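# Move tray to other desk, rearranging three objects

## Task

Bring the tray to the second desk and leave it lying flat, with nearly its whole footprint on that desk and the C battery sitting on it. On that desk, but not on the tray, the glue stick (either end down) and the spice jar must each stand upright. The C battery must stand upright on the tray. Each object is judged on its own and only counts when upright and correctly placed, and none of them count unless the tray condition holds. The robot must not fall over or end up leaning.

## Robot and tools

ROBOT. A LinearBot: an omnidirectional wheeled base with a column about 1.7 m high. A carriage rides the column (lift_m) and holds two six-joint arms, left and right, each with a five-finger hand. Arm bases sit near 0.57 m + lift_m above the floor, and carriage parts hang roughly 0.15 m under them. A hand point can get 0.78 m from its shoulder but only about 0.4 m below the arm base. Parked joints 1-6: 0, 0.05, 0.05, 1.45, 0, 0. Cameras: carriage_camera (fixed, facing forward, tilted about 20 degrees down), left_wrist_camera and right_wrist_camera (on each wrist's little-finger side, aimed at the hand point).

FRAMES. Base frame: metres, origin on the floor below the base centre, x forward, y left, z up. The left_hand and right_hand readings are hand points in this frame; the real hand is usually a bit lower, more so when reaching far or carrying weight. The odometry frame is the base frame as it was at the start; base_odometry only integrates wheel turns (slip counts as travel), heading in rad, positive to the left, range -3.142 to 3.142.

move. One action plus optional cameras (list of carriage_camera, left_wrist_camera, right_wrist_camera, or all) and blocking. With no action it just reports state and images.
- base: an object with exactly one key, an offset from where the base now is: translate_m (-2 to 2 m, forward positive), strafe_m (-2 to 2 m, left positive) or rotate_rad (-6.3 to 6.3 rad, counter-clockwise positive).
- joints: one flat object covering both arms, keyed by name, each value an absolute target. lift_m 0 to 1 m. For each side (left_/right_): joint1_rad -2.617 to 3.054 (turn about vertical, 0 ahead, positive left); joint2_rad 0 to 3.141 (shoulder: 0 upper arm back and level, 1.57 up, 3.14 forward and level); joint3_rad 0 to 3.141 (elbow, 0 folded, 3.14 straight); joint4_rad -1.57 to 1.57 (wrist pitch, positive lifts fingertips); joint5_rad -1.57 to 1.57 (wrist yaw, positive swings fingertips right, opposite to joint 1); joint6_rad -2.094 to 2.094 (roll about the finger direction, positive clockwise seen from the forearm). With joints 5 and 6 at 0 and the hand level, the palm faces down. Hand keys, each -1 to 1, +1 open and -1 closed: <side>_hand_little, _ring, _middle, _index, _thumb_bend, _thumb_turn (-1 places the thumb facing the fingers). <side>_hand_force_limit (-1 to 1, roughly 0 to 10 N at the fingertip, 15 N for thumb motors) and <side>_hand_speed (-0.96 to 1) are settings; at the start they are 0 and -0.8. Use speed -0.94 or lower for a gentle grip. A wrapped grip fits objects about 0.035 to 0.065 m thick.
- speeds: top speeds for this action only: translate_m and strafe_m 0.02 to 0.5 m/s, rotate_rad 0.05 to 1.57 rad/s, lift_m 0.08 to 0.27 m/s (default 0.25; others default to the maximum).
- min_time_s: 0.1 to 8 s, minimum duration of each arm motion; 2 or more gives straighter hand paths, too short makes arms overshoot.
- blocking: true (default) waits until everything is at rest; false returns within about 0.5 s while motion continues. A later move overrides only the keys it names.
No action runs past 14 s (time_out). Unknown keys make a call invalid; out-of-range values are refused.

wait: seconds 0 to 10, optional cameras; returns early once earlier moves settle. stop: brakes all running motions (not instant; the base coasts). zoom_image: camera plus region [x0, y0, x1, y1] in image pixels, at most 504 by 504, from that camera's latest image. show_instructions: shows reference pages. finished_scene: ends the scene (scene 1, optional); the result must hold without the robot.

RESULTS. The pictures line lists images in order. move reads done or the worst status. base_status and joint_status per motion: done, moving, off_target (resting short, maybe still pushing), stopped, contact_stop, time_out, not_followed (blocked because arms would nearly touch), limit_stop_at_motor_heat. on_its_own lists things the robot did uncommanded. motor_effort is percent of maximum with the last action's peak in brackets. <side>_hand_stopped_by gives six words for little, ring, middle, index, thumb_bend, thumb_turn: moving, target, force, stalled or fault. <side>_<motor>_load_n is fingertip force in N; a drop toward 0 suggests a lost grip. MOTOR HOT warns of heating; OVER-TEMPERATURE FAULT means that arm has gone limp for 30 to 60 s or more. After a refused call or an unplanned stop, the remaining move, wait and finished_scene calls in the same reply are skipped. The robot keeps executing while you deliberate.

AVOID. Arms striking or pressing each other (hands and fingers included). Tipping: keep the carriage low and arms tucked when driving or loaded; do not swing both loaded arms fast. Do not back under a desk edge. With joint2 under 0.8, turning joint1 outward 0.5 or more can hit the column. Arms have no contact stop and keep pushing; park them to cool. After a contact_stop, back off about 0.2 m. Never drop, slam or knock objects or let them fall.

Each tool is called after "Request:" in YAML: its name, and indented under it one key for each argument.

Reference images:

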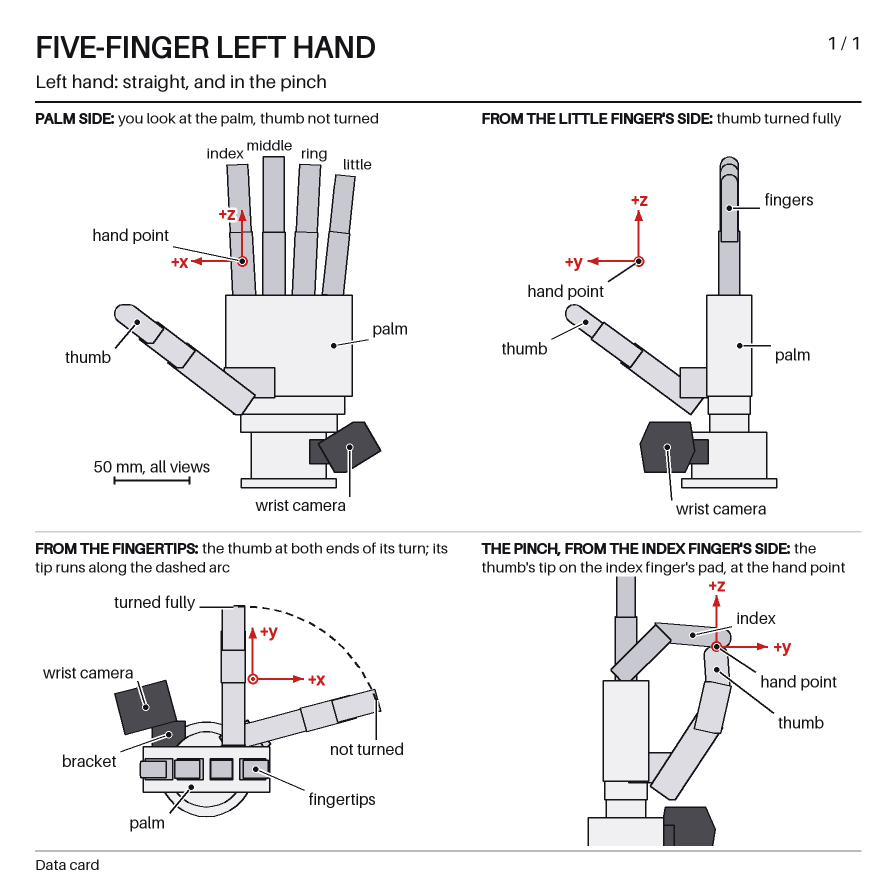

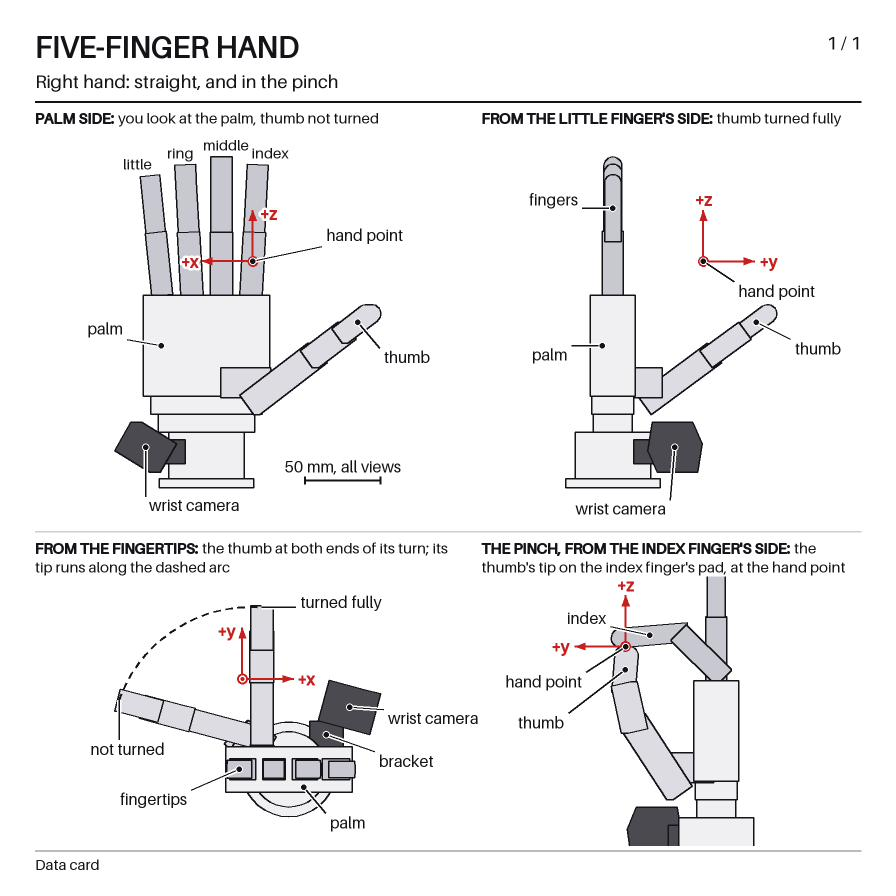

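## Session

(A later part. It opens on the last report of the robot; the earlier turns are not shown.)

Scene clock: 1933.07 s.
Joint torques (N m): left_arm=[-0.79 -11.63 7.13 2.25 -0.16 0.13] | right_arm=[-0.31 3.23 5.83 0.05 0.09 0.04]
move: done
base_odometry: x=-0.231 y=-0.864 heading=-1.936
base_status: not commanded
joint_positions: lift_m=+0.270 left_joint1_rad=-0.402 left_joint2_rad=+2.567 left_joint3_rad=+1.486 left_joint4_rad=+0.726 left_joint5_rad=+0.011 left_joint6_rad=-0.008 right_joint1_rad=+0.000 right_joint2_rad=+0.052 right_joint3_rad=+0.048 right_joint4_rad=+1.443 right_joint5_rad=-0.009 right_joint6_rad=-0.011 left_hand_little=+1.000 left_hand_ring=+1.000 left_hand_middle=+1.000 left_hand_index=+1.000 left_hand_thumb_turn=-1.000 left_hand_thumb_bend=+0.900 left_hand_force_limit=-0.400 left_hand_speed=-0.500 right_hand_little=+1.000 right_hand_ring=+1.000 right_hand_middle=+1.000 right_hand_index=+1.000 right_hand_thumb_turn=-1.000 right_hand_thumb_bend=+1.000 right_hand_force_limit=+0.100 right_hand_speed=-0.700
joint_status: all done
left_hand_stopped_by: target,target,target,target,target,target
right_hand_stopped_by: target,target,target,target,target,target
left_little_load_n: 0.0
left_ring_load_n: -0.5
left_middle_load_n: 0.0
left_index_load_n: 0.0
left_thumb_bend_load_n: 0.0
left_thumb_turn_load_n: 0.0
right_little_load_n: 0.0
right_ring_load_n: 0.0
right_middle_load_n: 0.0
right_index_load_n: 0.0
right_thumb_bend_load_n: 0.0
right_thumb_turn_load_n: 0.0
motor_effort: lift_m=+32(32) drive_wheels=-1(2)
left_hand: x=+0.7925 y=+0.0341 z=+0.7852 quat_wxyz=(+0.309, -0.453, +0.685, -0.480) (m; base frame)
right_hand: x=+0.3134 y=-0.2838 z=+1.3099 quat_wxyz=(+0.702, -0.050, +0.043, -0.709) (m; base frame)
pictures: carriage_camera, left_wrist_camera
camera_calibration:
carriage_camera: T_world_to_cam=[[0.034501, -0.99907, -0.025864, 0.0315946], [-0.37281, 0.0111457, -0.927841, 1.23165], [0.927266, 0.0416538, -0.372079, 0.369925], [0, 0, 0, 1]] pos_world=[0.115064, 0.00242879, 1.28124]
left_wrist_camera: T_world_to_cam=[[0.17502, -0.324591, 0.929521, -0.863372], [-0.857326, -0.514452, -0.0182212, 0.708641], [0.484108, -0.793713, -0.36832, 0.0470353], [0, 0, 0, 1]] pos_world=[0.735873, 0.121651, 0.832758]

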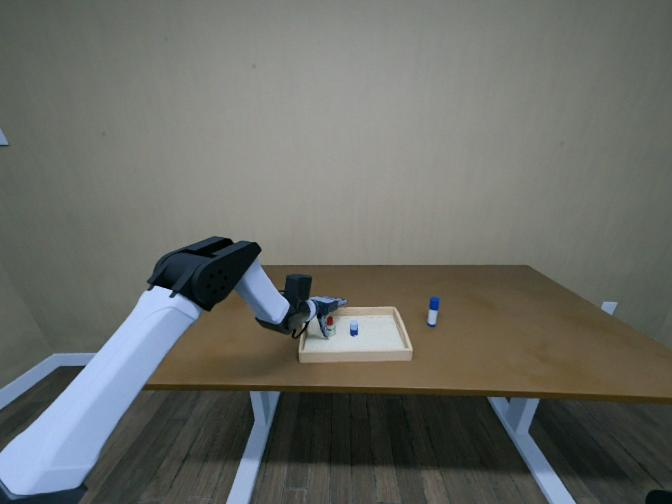

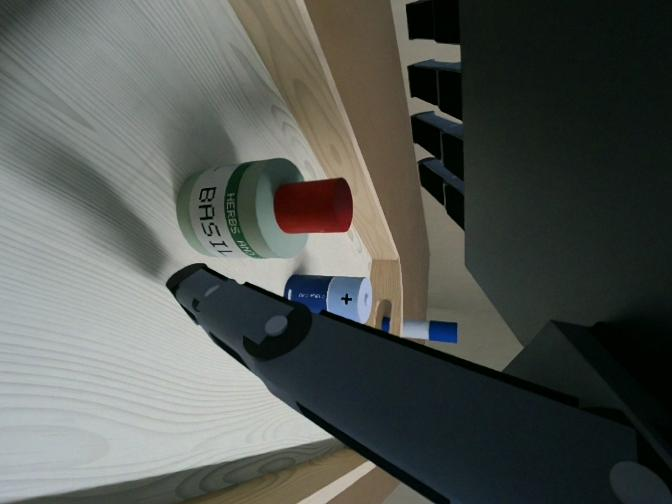

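Request:
move:
  joints: {"left_hand_speed":-0.8,"left_hand_thumb_bend":0.72}

Request:
move:
  joints: {"lift_m":0.257,"left_hand_force_limit":-0.5}
  speeds: {"lift_m":0.08}
  cameras: ["left_wrist_camera","carriage_camera"]

Request:
zoom_image:
  camera: "carriage_camera"
  region: [270, 240, 410, 360]

Scene clock: 1951.27 s.
Joint torques (N m): left_arm=[-0.72 -11.58 7.12 2.25 -0.16 0.13] | right_arm=[-0.32 3.14 5.81 0.06 0.03 0.07]
move: done
base_odometry: x=-0.231 y=-0.864 heading=-1.936
base_status: not commanded
joint_positions: lift_m=+0.270 left_joint1_rad=-0.402 left_joint2_rad=+2.567 left_joint3_rad=+1.486 left_joint4_rad=+0.726 left_joint5_rad=+0.011 left_joint6_rad=-0.008 right_joint1_rad=+0.000 right_joint2_rad=+0.052 right_joint3_rad=+0.048 right_joint4_rad=+1.443 right_joint5_rad=-0.009 right_joint6_rad=-0.011 left_hand_little=+1.000 left_hand_ring=+1.000 left_hand_middle=+1.000 left_hand_index=+1.000 left_hand_thumb_turn=-1.000 left_hand_thumb_bend=+0.720 left_hand_force_limit=-0.400 left_hand_speed=-0.800 right_hand_little=+1.000 right_hand_ring=+1.000 right_hand_middle=+1.000 right_hand_index=+1.000 right_hand_thumb_turn=-1.000 right_hand_thumb_bend=+1.000 right_hand_force_limit=+0.100 right_hand_speed=-0.700
joint_status: all done
left_hand_stopped_by: target,target,target,target,target,target
right_hand_stopped_by: target,target,target,target,target,target
left_little_load_n: 0.0
left_ring_load_n: 0.0
left_middle_load_n: 0.0
left_index_load_n: 0.0
left_thumb_bend_load_n: 0.0
left_thumb_turn_load_n: 0.0
right_little_load_n: 0.0
right_ring_load_n: 0.0
right_middle_load_n: 0.0
right_index_load_n: 0.0
right_thumb_bend_load_n: 0.0
right_thumb_turn_load_n: 0.0
motor_effort: lift_m=+32(32) drive_wheels=+0(2)
left_hand: x=+0.7925 y=+0.0341 z=+0.7852 quat_wxyz=(+0.309, -0.453, +0.685, -0.480) (m; base frame)
right_hand: x=+0.3134 y=-0.2838 z=+1.3099 quat_wxyz=(+0.702, -0.050, +0.043, -0.709) (m; base frame)
pictures: none

Scene clock: 1951.80 s.
Joint torques (N m): left_arm=[-0.77 -11.49 7.02 2.24 -0.16 0.14] | right_arm=[-0.42 3.26 5.94 0.06 0.09 0.07]
move: done
base_odometry: x=-0.231 y=-0.864 heading=-1.936
base_status: not commanded
joint_positions: lift_m=+0.257 left_joint1_rad=-0.402 left_joint2_rad=+2.568 left_joint3_rad=+1.486 left_joint4_rad=+0.727 left_joint5_rad=+0.011 left_joint6_rad=-0.008 right_joint1_rad=+0.000 right_joint2_rad=+0.052 right_joint3_rad=+0.048 right_joint4_rad=+1.443 right_joint5_rad=-0.009 right_joint6_rad=-0.011 left_hand_little=+1.000 left_hand_ring=+1.000 left_hand_middle=+1.000 left_hand_index=+1.000 left_hand_thumb_turn=-1.000 left_hand_thumb_bend=+0.720 left_hand_force_limit=-0.500 left_hand_speed=-0.800 right_hand_little=+1.000 right_hand_ring=+1.000 right_hand_middle=+1.000 right_hand_index=+1.000 right_hand_thumb_turn=-1.000 right_hand_thumb_bend=+1.000 right_hand_force_limit=+0.100 right_hand_speed=-0.700
joint_status: all done
left_hand_stopped_by: target,target,target,target,target,target
right_hand_stopped_by: target,target,target,target,target,target
left_little_load_n: 0.0
left_ring_load_n: -0.5
left_middle_load_n: 0.0
left_index_load_n: 0.0
left_thumb_bend_load_n: 0.0
left_thumb_turn_load_n: 0.0
right_little_load_n: 0.0
right_ring_load_n: 0.0
right_middle_load_n: 0.0
right_index_load_n: 0.0
right_thumb_bend_load_n: 0.0
right_thumb_turn_load_n: 0.0
motor_effort: lift_m=+32(34) drive_wheels=+0(2)
left_hand: x=+0.7927 y=+0.0340 z=+0.7724 quat_wxyz=(+0.309, -0.453, +0.684, -0.480) (m; base frame)
right_hand: x=+0.3136 y=-0.2838 z=+1.2968 quat_wxyz=(+0.702, -0.050, +0.043, -0.709) (m; base frame)
pictures: carriage_camera, left_wrist_camera
camera_calibration:
carriage_camera: T_world_to_cam=[[0.034501, -0.99907, -0.025864, 0.0312584], [-0.37281, 0.0111457, -0.927841, 1.21959], [0.927266, 0.0416538, -0.372079, 0.365088], [0, 0, 0, 1]] pos_world=[0.115064, 0.00242879, 1.26824]
left_wrist_camera: T_world_to_cam=[[0.174297, -0.324289, 0.929762, -0.851211], [-0.857328, -0.51443, -0.0187084, 0.708977], [0.484364, -0.79385, -0.367686, 0.0415333], [0, 0, 0, 1]] pos_world=[0.736072, 0.121652, 0.819958]

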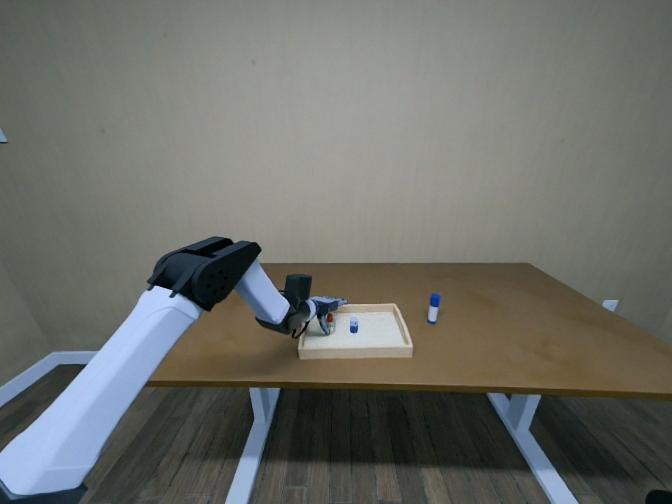

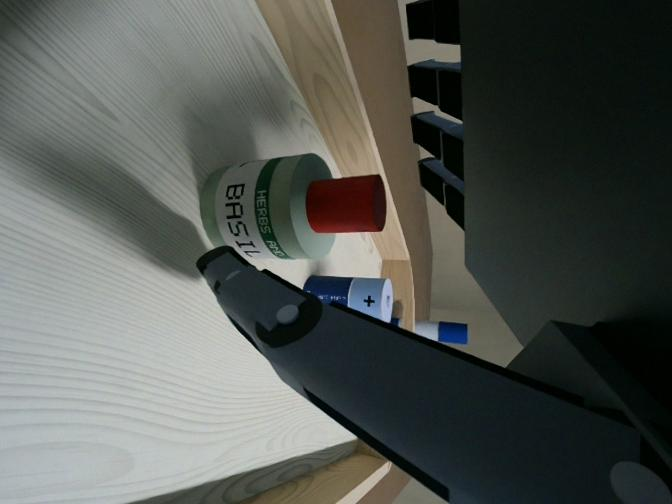

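Scaled by 3.600 from the camera's 672x504 image, which has a finer 960x720 frame.

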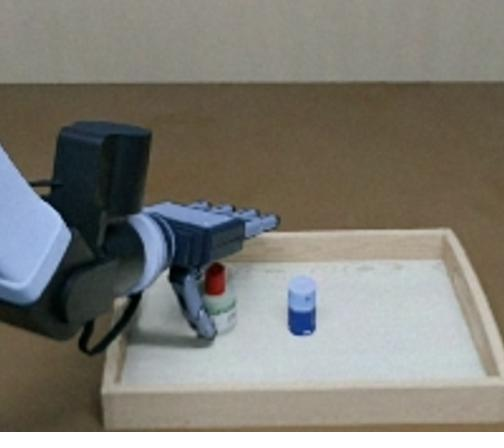

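Request:
move:
  joints: {"left_hand_speed":-0.88,"left_hand_index":0.0,"left_hand_middle":0.0}
  cameras: ["left_wrist_camera"]

Scene clock: 1963.27 s.
Joint torques (N m): left_arm=[-0.64 -11.52 7.06 2.24 -0.16 0.13] | right_arm=[-0.39 3.22 6.01 0.08 0.08 0.05]
move: done
base_odometry: x=-0.231 y=-0.864 heading=-1.936
base_status: not commanded
joint_positions: lift_m=+0.257 left_joint1_rad=-0.402 left_joint2_rad=+2.568 left_joint3_rad=+1.486 left_joint4_rad=+0.727 left_joint5_rad=+0.011 left_joint6_rad=-0.008 right_joint1_rad=+0.000 right_joint2_rad=+0.052 right_joint3_rad=+0.048 right_joint4_rad=+1.443 right_joint5_rad=-0.009 right_joint6_rad=-0.011 left_hand_little=+1.000 left_hand_ring=+1.000 left_hand_middle=+0.000 left_hand_index=+0.000 left_hand_thumb_turn=-1.000 left_hand_thumb_bend=+0.720 left_hand_force_limit=-0.500 left_hand_speed=-0.880 right_hand_little=+1.000 right_hand_ring=+1.000 right_hand_middle=+1.000 right_hand_index=+1.000 right_hand_thumb_turn=-1.000 right_hand_thumb_bend=+1.000 right_hand_force_limit=+0.100 right_hand_speed=-0.700
joint_status: all done
left_hand_stopped_by: target,target,target,target,target,target
right_hand_stopped_by: target,target,target,target,target,target
left_little_load_n: 0.0
left_ring_load_n: 0.0
left_middle_load_n: 0.0
left_index_load_n: 0.0
left_thumb_bend_load_n: 0.0
left_thumb_turn_load_n: 0.0
right_little_load_n: 0.0
right_ring_load_n: 0.0
right_middle_load_n: 0.0
right_index_load_n: -0.5
right_thumb_bend_load_n: 0.0
right_thumb_turn_load_n: 0.0
motor_effort: lift_m=+32(32) drive_wheels=+1(2)
left_hand: x=+0.7927 y=+0.0340 z=+0.7724 quat_wxyz=(+0.309, -0.453, +0.684, -0.480) (m; base frame)
right_hand: x=+0.3136 y=-0.2838 z=+1.2968 quat_wxyz=(+0.702, -0.050, +0.043, -0.709) (m; base frame)
pictures: left_wrist_camera
camera_calibration:
left_wrist_camera: T_world_to_cam=[[0.174297, -0.324289, 0.929762, -0.851211], [-0.857328, -0.51443, -0.0187084, 0.708977], [0.484364, -0.79385, -0.367686, 0.0415333], [0, 0, 0, 1]] pos_world=[0.736072, 0.121652, 0.819958]

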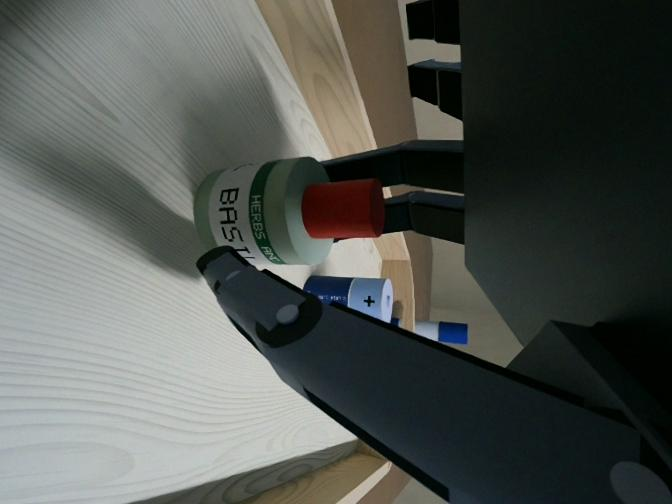

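Request:
move:
  joints: {"left_hand_force_limit":-0.3,"left_hand_index":-0.3,"left_hand_middle":-0.3}
  cameras: ["left_wrist_camera"]

Scene clock: 1971.37 s.
Joint torques (N m): left_arm=[-0.7 -11.59 7.06 2.23 -0.16 0.14] | right_arm=[-0.46 3.21 5.98 0.06 0.06 0.1]
move: off_target
base_odometry: x=-0.231 y=-0.864 heading=-1.936
base_status: not commanded
joint_positions: lift_m=+0.257 left_joint1_rad=-0.402 left_joint2_rad=+2.568 left_joint3_rad=+1.486 left_joint4_rad=+0.727 left_joint5_rad=+0.011 left_joint6_rad=-0.008 right_joint1_rad=+0.000 right_joint2_rad=+0.052 right_joint3_rad=+0.048 right_joint4_rad=+1.443 right_joint5_rad=-0.009 right_joint6_rad=-0.011 left_hand_little=+1.000 left_hand_ring=+1.000 left_hand_middle=-0.053 left_hand_index=-0.300 left_hand_thumb_turn=-1.000 left_hand_thumb_bend=+0.720 left_hand_force_limit=-0.300 left_hand_speed=-0.880 right_hand_little=+1.000 right_hand_ring=+1.000 right_hand_middle=+1.000 right_hand_index=+1.000 right_hand_thumb_turn=-1.000 right_hand_thumb_bend=+1.000 right_hand_force_limit=+0.100 right_hand_speed=-0.700
joint_status: left_hand_middle off_target (ended at -0.053, target -0.300); the others done
left_hand_stopped_by: target,target,force,target,target,target
right_hand_stopped_by: target,target,target,target,target,target
left_little_load_n: 0.0
left_ring_load_n: -0.5
left_middle_load_n: 0.5
left_index_load_n: 0.5
left_thumb_bend_load_n: 1.5
left_thumb_turn_load_n: 0.0
right_little_load_n: 0.0
right_ring_load_n: 0.0
right_middle_load_n: 0.0
right_index_load_n: 0.0
right_thumb_bend_load_n: 0.0
right_thumb_turn_load_n: 0.0
motor_effort: lift_m=+32(32) drive_wheels=-1(2)
left_hand: x=+0.7928 y=+0.0340 z=+0.7726 quat_wxyz=(+0.309, -0.453, +0.684, -0.481) (m; base frame)
right_hand: x=+0.3136 y=-0.2838 z=+1.2968 quat_wxyz=(+0.702, -0.050, +0.043, -0.709) (m; base frame)
pictures: left_wrist_camera
camera_calibration:
left_wrist_camera: T_world_to_cam=[[0.173514, -0.324314, 0.9299, -0.850887], [-0.857364, -0.514345, -0.0194047, 0.709598], [0.484583, -0.793895, -0.367301, 0.0409721], [0, 0, 0, 1]] pos_world=[0.73617, 0.121552, 0.820058]

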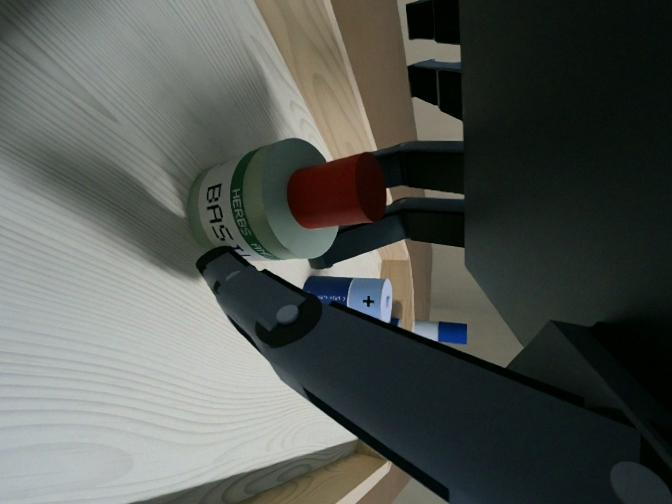

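Request:
move:
  joints: {"left_hand_index":0.2,"left_hand_middle":0.3}

Request:
move:
  joints: {"left_hand_speed":-0.7,"left_hand_index":1,"left_hand_middle":1,"left_hand_thumb_bend":0.9}

Request:
move:
  joints: {"lift_m":0.30}
  speeds: {"lift_m":0.08}
  cameras: ["left_wrist_camera","carriage_camera"]

Request:
zoom_image:
  camera: "carriage_camera"
  region: [270, 250, 410, 370]

Scene clock: 2005.97 s.
Joint torques (N m): left_arm=[-0.7 -11.52 7.01 2.23 -0.16 0.15] | right_arm=[-0.32 3.17 5.96 0.04 0.09 0.06]
move: done
base_odometry: x=-0.231 y=-0.864 heading=-1.936
base_status: not commanded
joint_positions: lift_m=+0.257 left_joint1_rad=-0.402 left_joint2_rad=+2.568 left_joint3_rad=+1.486 left_joint4_rad=+0.727 left_joint5_rad=+0.011 left_joint6_rad=-0.008 right_joint1_rad=+0.000 right_joint2_rad=+0.052 right_joint3_rad=+0.048 right_joint4_rad=+1.443 right_joint5_rad=-0.009 right_joint6_rad=-0.011 left_hand_little=+1.000 left_hand_ring=+1.000 left_hand_middle=+0.300 left_hand_index=+0.200 left_hand_thumb_turn=-1.000 left_hand_thumb_bend=+0.720 left_hand_force_limit=-0.300 left_hand_speed=-0.880 right_hand_little=+1.000 right_hand_ring=+1.000 right_hand_middle=+1.000 right_hand_index=+1.000 right_hand_thumb_turn=-1.000 right_hand_thumb_bend=+1.000 right_hand_force_limit=+0.100 right_hand_speed=-0.700
joint_status: all done
left_hand_stopped_by: target,target,target,target,target,target
right_hand_stopped_by: target,target,target,target,target,target
left_little_load_n: 0.0
left_ring_load_n: 0.0
left_middle_load_n: 0.0
left_index_load_n: 0.0
left_thumb_bend_load_n: 0.0
left_thumb_turn_load_n: 0.0
right_little_load_n: 0.0
right_ring_load_n: 0.0
right_middle_load_n: 0.0
right_index_load_n: 0.0
right_thumb_bend_load_n: 0.0
right_thumb_turn_load_n: 0.0
motor_effort: lift_m=+32(32) drive_wheels=-1(2)
left_hand: x=+0.7928 y=+0.0340 z=+0.7726 quat_wxyz=(+0.309, -0.453, +0.684, -0.481) (m; base frame)
right_hand: x=+0.3136 y=-0.2838 z=+1.2968 quat_wxyz=(+0.702, -0.050, +0.043, -0.709) (m; base frame)
pictures: none

Scene clock: 2007.40 s.
Joint torques (N m): left_arm=[-0.72 -11.59 7.1 2.24 -0.16 0.12] | right_arm=[-0.39 3.07 6 0.03 0.07 0.06]
move: done
base_odometry: x=-0.231 y=-0.864 heading=-1.936
base_status: not commanded
joint_positions: lift_m=+0.257 left_joint1_rad=-0.402 left_joint2_rad=+2.568 left_joint3_rad=+1.486 left_joint4_rad=+0.727 left_joint5_rad=+0.011 left_joint6_rad=-0.008 right_joint1_rad=+0.000 right_joint2_rad=+0.052 right_joint3_rad=+0.048 right_joint4_rad=+1.443 right_joint5_rad=-0.009 right_joint6_rad=-0.011 left_hand_little=+1.000 left_hand_ring=+1.000 left_hand_middle=+1.000 left_hand_index=+1.000 left_hand_thumb_turn=-1.000 left_hand_thumb_bend=+0.900 left_hand_force_limit=-0.300 left_hand_speed=-0.700 right_hand_little=+1.000 right_hand_ring=+1.000 right_hand_middle=+1.000 right_hand_index=+1.000 right_hand_thumb_turn=-1.000 right_hand_thumb_bend=+1.000 right_hand_force_limit=+0.100 right_hand_speed=-0.700
joint_status: all done
left_hand_stopped_by: target,target,target,target,target,target
right_hand_stopped_by: target,target,target,target,target,target
left_little_load_n: 0.0
left_ring_load_n: -0.5
left_middle_load_n: 0.0
left_index_load_n: 0.0
left_thumb_bend_load_n: 0.0
left_thumb_turn_load_n: 0.0
right_little_load_n: 0.5
right_ring_load_n: 0.0
right_middle_load_n: 0.0
right_index_load_n: 0.0
right_thumb_bend_load_n: 0.0
right_thumb_turn_load_n: 0.0
motor_effort: lift_m=+32(32) drive_wheels=+0(2)
left_hand: x=+0.7928 y=+0.0340 z=+0.7726 quat_wxyz=(+0.309, -0.453, +0.684, -0.481) (m; base frame)
right_hand: x=+0.3136 y=-0.2838 z=+1.2968 quat_wxyz=(+0.702, -0.050, +0.043, -0.709) (m; base frame)
pictures: none

Scene clock: 2008.33 s.
Joint torques (N m): left_arm=[-0.73 -11.64 6.82 2.21 -0.16 0.15] | right_arm=[-0.44 3.07 5.98 0.06 0.06 0.07]
move: done
base_odometry: x=-0.231 y=-0.864 heading=-1.936
base_status: not commanded
joint_positions: lift_m=+0.300 left_joint1_rad=-0.402 left_joint2_rad=+2.569 left_joint3_rad=+1.487 left_joint4_rad=+0.730 left_joint5_rad=+0.011 left_joint6_rad=-0.008 right_joint1_rad=+0.000 right_joint2_rad=+0.051 right_joint3_rad=+0.048 right_joint4_rad=+1.443 right_joint5_rad=-0.009 right_joint6_rad=-0.011 left_hand_little=+1.000 left_hand_ring=+1.000 left_hand_middle=+1.000 left_hand_index=+1.000 left_hand_thumb_turn=-1.000 left_hand_thumb_bend=+0.900 left_hand_force_limit=-0.300 left_hand_speed=-0.700 right_hand_little=+1.000 right_hand_ring=+1.000 right_hand_middle=+1.000 right_hand_index=+1.000 right_hand_thumb_turn=-1.000 right_hand_thumb_bend=+1.000 right_hand_force_limit=+0.100 right_hand_speed=-0.700
joint_status: all done
left_hand_stopped_by: target,target,target,target,target,target
right_hand_stopped_by: target,target,target,target,target,target
left_little_load_n: -0.5
left_ring_load_n: 0.0
left_middle_load_n: 0.0
left_index_load_n: 0.0
left_thumb_bend_load_n: 0.0
left_thumb_turn_load_n: 0.0
right_little_load_n: 0.0
right_ring_load_n: 0.0
right_middle_load_n: 0.0
right_index_load_n: 0.0
right_thumb_bend_load_n: 0.0
right_thumb_turn_load_n: 0.0
motor_effort: lift_m=+40(48) drive_wheels=+0(2)
left_hand: x=+0.7930 y=+0.0339 z=+0.8150 quat_wxyz=(+0.310, -0.452, +0.684, -0.481) (m; base frame)
right_hand: x=+0.3135 y=-0.2838 z=+1.3391 quat_wxyz=(+0.702, -0.050, +0.043, -0.709) (m; base frame)
pictures: carriage_camera, left_wrist_camera
camera_calibration:
carriage_camera: T_world_to_cam=[[0.034501, -0.99907, -0.025864, 0.032355], [-0.37281, 0.0111457, -0.927841, 1.25893], [0.927266, 0.0416538, -0.372079, 0.380864], [0, 0, 0, 1]] pos_world=[0.115064, 0.00242879, 1.31064]
left_wrist_camera: T_world_to_cam=[[0.172231, -0.323804, 0.930316, -0.889713], [-0.857343, -0.514345, -0.0203008, 0.71126], [0.485077, -0.794103, -0.366198, 0.0551721], [0, 0, 0, 1]] pos_world=[0.736268, 0.121553, 0.862357]

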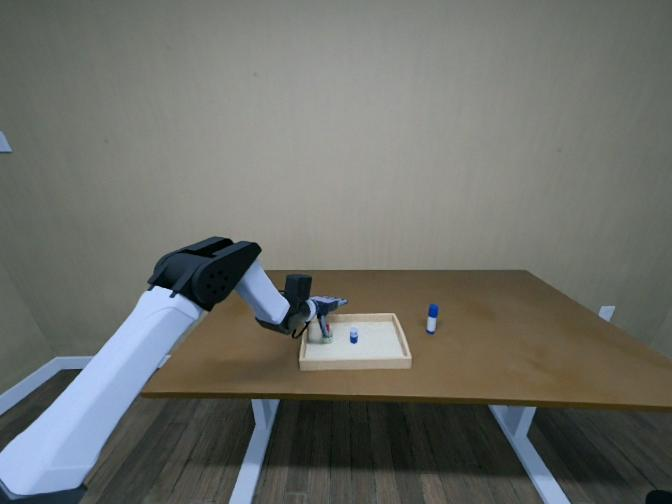

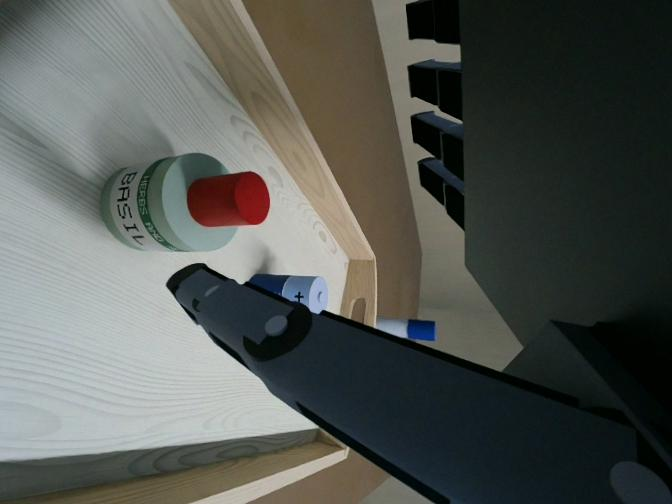

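Scaled by 3.600 from the camera's 672x504 image, which has a finer 960x720 frame.

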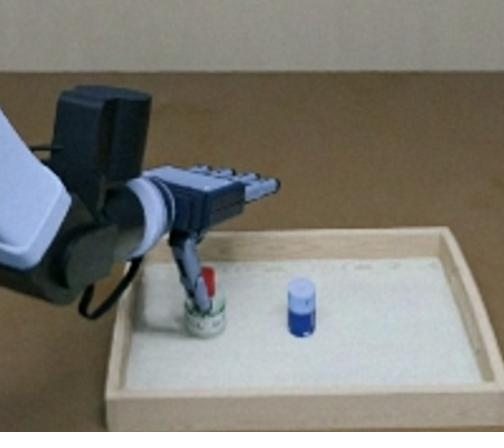

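Request:
move:
  joints: {"left_joint1_rad":-0.379,"left_joint2_rad":2.545,"left_joint3_rad":1.45,"left_joint4_rad":0.735}
  min_time_s: 1.5
  cameras: ["left_wrist_camera","carriage_camera"]

Request:
zoom_image:
  camera: "carriage_camera"
  region: [270, 250, 410, 370]

Scene clock: 2040.00 s.
Joint torques (N m): left_arm=[0.51 -14.5 4.89 2.25 -0.16 0.13] | right_arm=[-0.38 3.11 5.81 0.06 0.05 0.11]
move: done
base_odometry: x=-0.231 y=-0.864 heading=-1.936
base_status: not commanded
joint_positions: lift_m=+0.300 left_joint1_rad=-0.386 left_joint2_rad=+2.569 left_joint3_rad=+1.459 left_joint4_rad=+0.730 left_joint5_rad=+0.011 left_joint6_rad=-0.008 right_joint1_rad=+0.000 right_joint2_rad=+0.051 right_joint3_rad=+0.048 right_joint4_rad=+1.443 right_joint5_rad=-0.009 right_joint6_rad=-0.011 left_hand_little=+1.000 left_hand_ring=+1.000 left_hand_middle=+1.000 left_hand_index=+1.000 left_hand_thumb_turn=-1.000 left_hand_thumb_bend=+0.900 left_hand_force_limit=-0.300 left_hand_speed=-0.700 right_hand_little=+1.000 right_hand_ring=+1.000 right_hand_middle=+1.000 right_hand_index=+1.000 right_hand_thumb_turn=-1.000 right_hand_thumb_bend=+1.000 right_hand_force_limit=+0.100 right_hand_speed=-0.700
joint_status: all done
left_hand_stopped_by: target,target,target,target,target,target
right_hand_stopped_by: target,target,target,target,target,target
left_little_load_n: 0.0
left_ring_load_n: 0.0
left_middle_load_n: 0.0
left_index_load_n: 0.0
left_thumb_bend_load_n: 0.0
left_thumb_turn_load_n: 0.0
right_little_load_n: 0.0
right_ring_load_n: 0.0
right_middle_load_n: 0.0
right_index_load_n: 0.0
right_thumb_bend_load_n: 0.0
right_thumb_turn_load_n: 0.0
motor_effort: lift_m=+40(40) drive_wheels=+0(2)
left_hand: x=+0.7888 y=+0.0470 z=+0.8041 quat_wxyz=(+0.307, -0.462, +0.687, -0.469) (m; base frame)
right_hand: x=+0.3135 y=-0.2838 z=+1.3391 quat_wxyz=(+0.702, -0.050, +0.043, -0.709) (m; base frame)
pictures: carriage_camera, left_wrist_camera
camera_calibration:
carriage_camera: T_world_to_cam=[[0.034501, -0.99907, -0.025864, 0.032355], [-0.37281, 0.0111457, -0.927841, 1.25893], [0.927266, 0.0416538, -0.372079, 0.380864], [0, 0, 0, 1]] pos_world=[0.115064, 0.00242879, 1.31064]
left_wrist_camera: T_world_to_cam=[[0.201032, -0.330465, 0.92216, -0.890453], [-0.849126, -0.528173, -0.00416581, 0.695367], [0.488437, -0.782193, -0.386786, 0.0768546], [0, 0, 0, 1]] pos_world=[0.731925, 0.133126, 0.853763]

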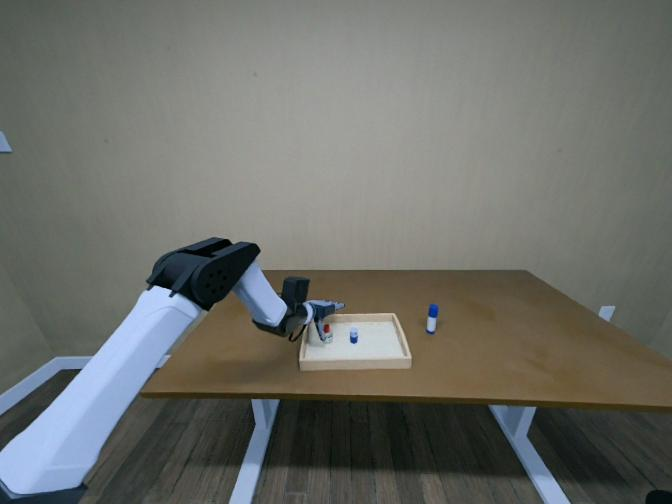

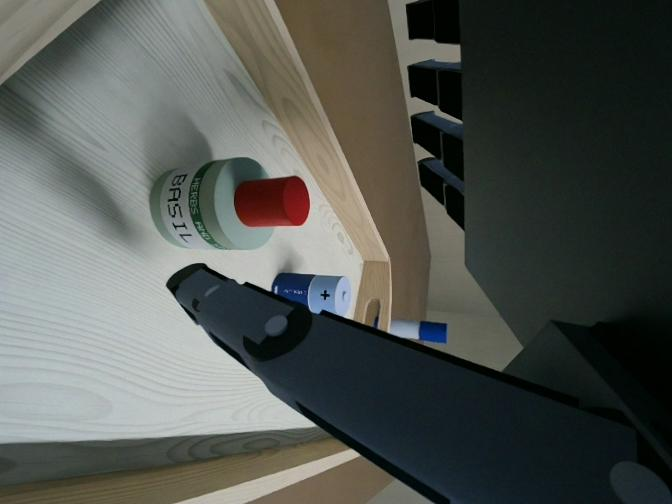

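Scaled by 3.600 from the camera's 672x504 image, which has a finer 960x720 frame.

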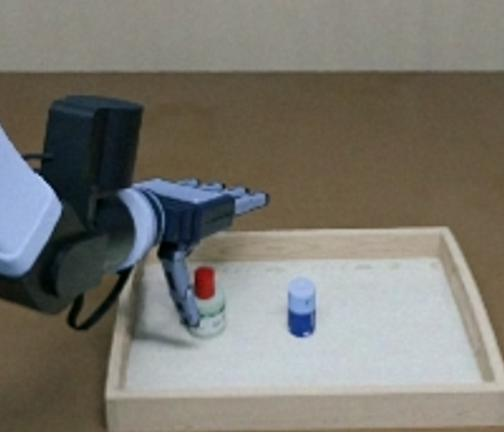

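Request:
move:
  joints: {"lift_m":0.291,"left_hand_speed":-0.85,"left_hand_force_limit":-0.6,"left_hand_thumb_bend":0.4,"left_hand_middle":0.3}
  speeds: {"lift_m":0.08}
  cameras: ["left_wrist_camera","carriage_camera"]

Request:
zoom_image:
  camera: "carriage_camera"
  region: [270, 250, 410, 370]

Scene clock: 2066.67 s.
Joint torques (N m): left_arm=[0.44 -14.5 5.23 2.25 -0.16 0.12] | right_arm=[-0.4 3.26 6 0.03 0.08 0.09]
move: done
MOTOR HOT: joint 2 (shoulder) of the left arm reports 76 °C; the controller stops that arm at 100 °C. To cool a motor, set the load down, stop pushing, or move to a pose that needs little force.
base_odometry: x=-0.231 y=-0.864 heading=-1.936
base_status: not commanded
joint_positions: lift_m=+0.291 left_joint1_rad=-0.386 left_joint2_rad=+2.569 left_joint3_rad=+1.454 left_joint4_rad=+0.730 left_joint5_rad=+0.011 left_joint6_rad=-0.008 right_joint1_rad=+0.000 right_joint2_rad=+0.051 right_joint3_rad=+0.048 right_joint4_rad=+1.445 right_joint5_rad=-0.009 right_joint6_rad=-0.011 left_hand_little=+1.000 left_hand_ring=+1.000 left_hand_middle=+0.300 left_hand_index=+1.000 left_hand_thumb_turn=-1.000 left_hand_thumb_bend=+0.400 left_hand_force_limit=-0.600 left_hand_speed=-0.850 right_hand_little=+1.000 right_hand_ring=+1.000 right_hand_middle=+1.000 right_hand_index=+1.000 right_hand_thumb_turn=-1.000 right_hand_thumb_bend=+1.000 right_hand_force_limit=+0.100 right_hand_speed=-0.700
joint_status: all done
left_hand_stopped_by: target,target,target,target,target,target
right_hand_stopped_by: target,target,target,target,target,target
left_little_load_n: 0.0
left_ring_load_n: 0.0
left_middle_load_n: 0.0
left_index_load_n: 0.0
left_thumb_bend_load_n: 0.5
left_thumb_turn_load_n: 0.0
right_little_load_n: 0.0
right_ring_load_n: 0.0
right_middle_load_n: 0.0
right_index_load_n: 0.0
right_thumb_bend_load_n: 0.0
right_thumb_turn_load_n: 0.0
motor_effort: lift_m=+33(35) drive_wheels=-1(2)
left_hand: x=+0.7871 y=+0.0477 z=+0.7936 quat_wxyz=(+0.306, -0.463, +0.688, -0.467) (m; base frame)
right_hand: x=+0.3130 y=-0.2838 z=+1.3309 quat_wxyz=(+0.702, -0.049, +0.043, -0.709) (m; base frame)
pictures: carriage_camera, left_wrist_camera
camera_calibration:
carriage_camera: T_world_to_cam=[[0.034501, -0.99907, -0.025864, 0.0321352], [-0.37281, 0.0111457, -0.927841, 1.25105], [0.927266, 0.0416538, -0.372079, 0.377702], [0, 0, 0, 1]] pos_world=[0.115064, 0.00242879, 1.30214]
left_wrist_camera: T_world_to_cam=[[0.205645, -0.332342, 0.920466, -0.882333], [-0.849144, -0.52816, -0.000985852, 0.691702], [0.486482, -0.781406, -0.39082, 0.0788688], [0, 0, 0, 1]] pos_world=[0.730435, 0.133722, 0.843664]

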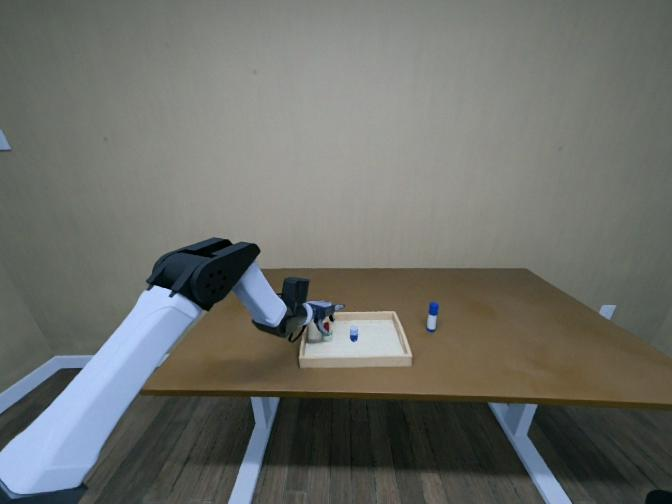

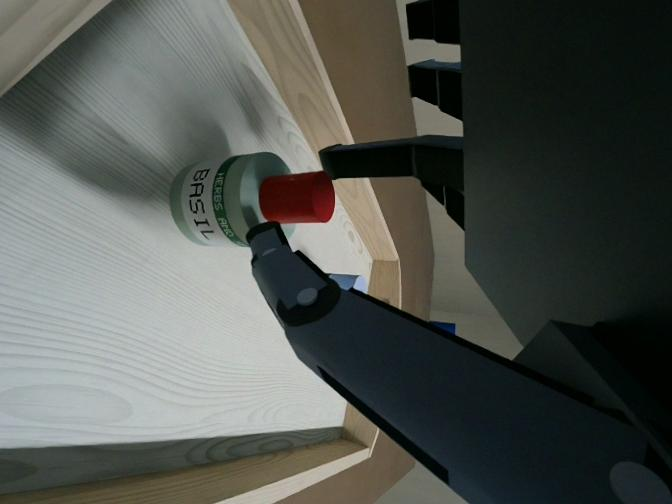

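Scaled by 3.600 from the camera's 672x504 image, which has a finer 960x720 frame.

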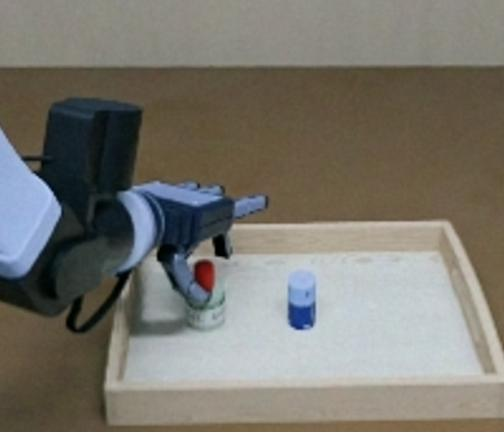

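Request:
move:
  joints: {"lift_m":0.298}
  speeds: {"lift_m":0.08}

Request:
move:
  joints: {"left_hand_middle":-0.3,"left_hand_thumb_bend":0.1}
  cameras: ["left_wrist_camera","carriage_camera"]

Request:
zoom_image:
  camera: "carriage_camera"
  region: [270, 250, 410, 370]

Scene clock: 2078.03 s.
Joint torques (N m): left_arm=[0.47 -14.27 5.44 2.2 -0.15 0.14] | right_arm=[-0.27 3.25 5.93 0.03 0.07 0.06]
move: done
MOTOR HOT: still on. Joint 2 (shoulder) of the left arm reports 79 °C.
base_odometry: x=-0.231 y=-0.864 heading=-1.936
base_status: not commanded
joint_positions: lift_m=+0.298 left_joint1_rad=-0.386 left_joint2_rad=+2.569 left_joint3_rad=+1.452 left_joint4_rad=+0.735 left_joint5_rad=+0.011 left_joint6_rad=-0.008 right_joint1_rad=+0.000 right_joint2_rad=+0.051 right_joint3_rad=+0.047 right_joint4_rad=+1.446 right_joint5_rad=-0.009 right_joint6_rad=-0.011 left_hand_little=+1.000 left_hand_ring=+1.000 left_hand_middle=+0.300 left_hand_index=+1.000 left_hand_thumb_turn=-1.000 left_hand_thumb_bend=+0.400 left_hand_force_limit=-0.600 left_hand_speed=-0.850 right_hand_little=+1.000 right_hand_ring=+1.000 right_hand_middle=+1.000 right_hand_index=+1.000 right_hand_thumb_turn=-1.000 right_hand_thumb_bend=+1.000 right_hand_force_limit=+0.100 right_hand_speed=-0.700
joint_status: all done
left_hand_stopped_by: target,target,target,target,target,target
right_hand_stopped_by: target,target,target,target,target,target
left_little_load_n: 0.0
left_ring_load_n: 0.0
left_middle_load_n: 0.0
left_index_load_n: 0.0
left_thumb_bend_load_n: 0.0
left_thumb_turn_load_n: 0.0
right_little_load_n: 0.0
right_ring_load_n: 0.0
right_middle_load_n: 0.0
right_index_load_n: 0.0
right_thumb_bend_load_n: 0.0
right_thumb_turn_load_n: 0.0
motor_effort: lift_m=+40(49) drive_wheels=+0(2)
left_hand: x=+0.7875 y=+0.0475 z=+0.8010 quat_wxyz=(+0.307, -0.463, +0.687, -0.469) (m; base frame)
right_hand: x=+0.3127 y=-0.2838 z=+1.3374 quat_wxyz=(+0.702, -0.049, +0.042, -0.709) (m; base frame)
pictures: none

Scene clock: 2079.70 s.
Joint torques (N m): left_arm=[0.46 -14.46 5.49 2.2 -0.17 0.15] | right_arm=[-0.31 3.23 5.89 -0.03 0.07 0.09]
move: off_target
MOTOR HOT: still on. Joint 2 (shoulder) of the left arm reports 79 °C.
base_odometry: x=-0.231 y=-0.864 heading=-1.936
base_status: not commanded
joint_positions: lift_m=+0.298 left_joint1_rad=-0.386 left_joint2_rad=+2.569 left_joint3_rad=+1.452 left_joint4_rad=+0.735 left_joint5_rad=+0.011 left_joint6_rad=-0.008 right_joint1_rad=+0.000 right_joint2_rad=+0.051 right_joint3_rad=+0.047 right_joint4_rad=+1.446 right_joint5_rad=-0.009 right_joint6_rad=-0.011 left_hand_little=+1.000 left_hand_ring=+1.000 left_hand_middle=-0.016 left_hand_index=+1.000 left_hand_thumb_turn=-1.000 left_hand_thumb_bend=+0.238 left_hand_force_limit=-0.600 left_hand_speed=-0.850 right_hand_little=+1.000 right_hand_ring=+1.000 right_hand_middle=+1.000 right_hand_index=+1.000 right_hand_thumb_turn=-1.000 right_hand_thumb_bend=+1.000 right_hand_force_limit=+0.100 right_hand_speed=-0.700
joint_status: left_hand_middle off_target (ended at -0.016, target -0.300); left_hand_thumb_bend off_target (ended at +0.238, target +0.100)
left_hand_stopped_by: target,target,force,target,force,target
right_hand_stopped_by: target,target,target,target,target,target
left_little_load_n: 0.0
left_ring_load_n: 0.0
left_middle_load_n: 5.5
left_index_load_n: 0.0
left_thumb_bend_load_n: 3.0
left_thumb_turn_load_n: 0.5
right_little_load_n: -0.5
right_ring_load_n: 0.0
right_middle_load_n: 0.0
right_index_load_n: 0.0
right_thumb_bend_load_n: 0.0
right_thumb_turn_load_n: 0.5
motor_effort: lift_m=+40(40) drive_wheels=+0(2)
left_hand: x=+0.7875 y=+0.0475 z=+0.8010 quat_wxyz=(+0.307, -0.463, +0.687, -0.469) (m; base frame)
right_hand: x=+0.3127 y=-0.2838 z=+1.3374 quat_wxyz=(+0.702, -0.049, +0.042, -0.709) (m; base frame)
pictures: carriage_camera, left_wrist_camera
camera_calibration:
carriage_camera: T_world_to_cam=[[0.034501, -0.99907, -0.025864, 0.0323033], [-0.37281, 0.0111457, -0.927841, 1.25708], [0.927266, 0.0416538, -0.372079, 0.38012], [0, 0, 0, 1]] pos_world=[0.115064, 0.00242879, 1.30864]
left_wrist_camera: T_world_to_cam=[[0.202053, -0.330894, 0.921783, -0.887628], [-0.84911, -0.528204, -0.00348738, 0.693931], [0.488043, -0.781991, -0.387691, 0.0777487], [0, 0, 0, 1]] pos_world=[0.730627, 0.133625, 0.850763]

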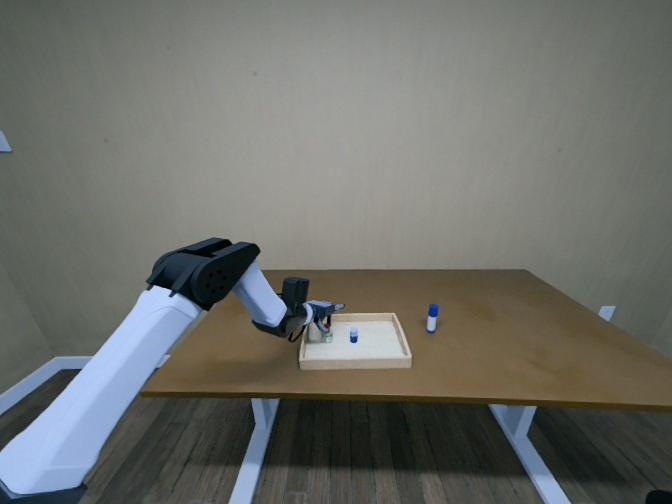

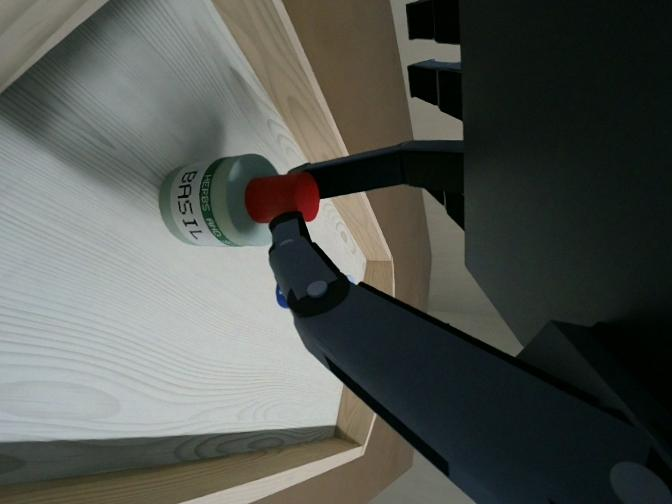

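Scaled by 3.600 from the camera's 672x504 image, which has a finer 960x720 frame.

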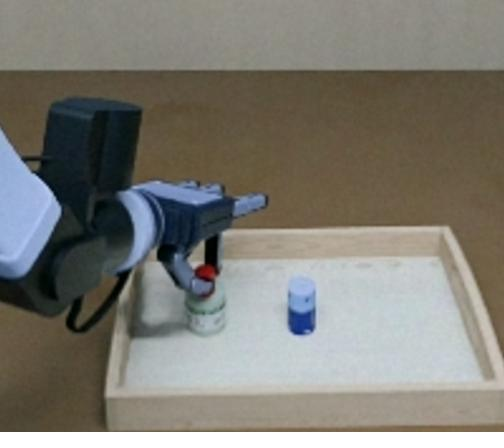

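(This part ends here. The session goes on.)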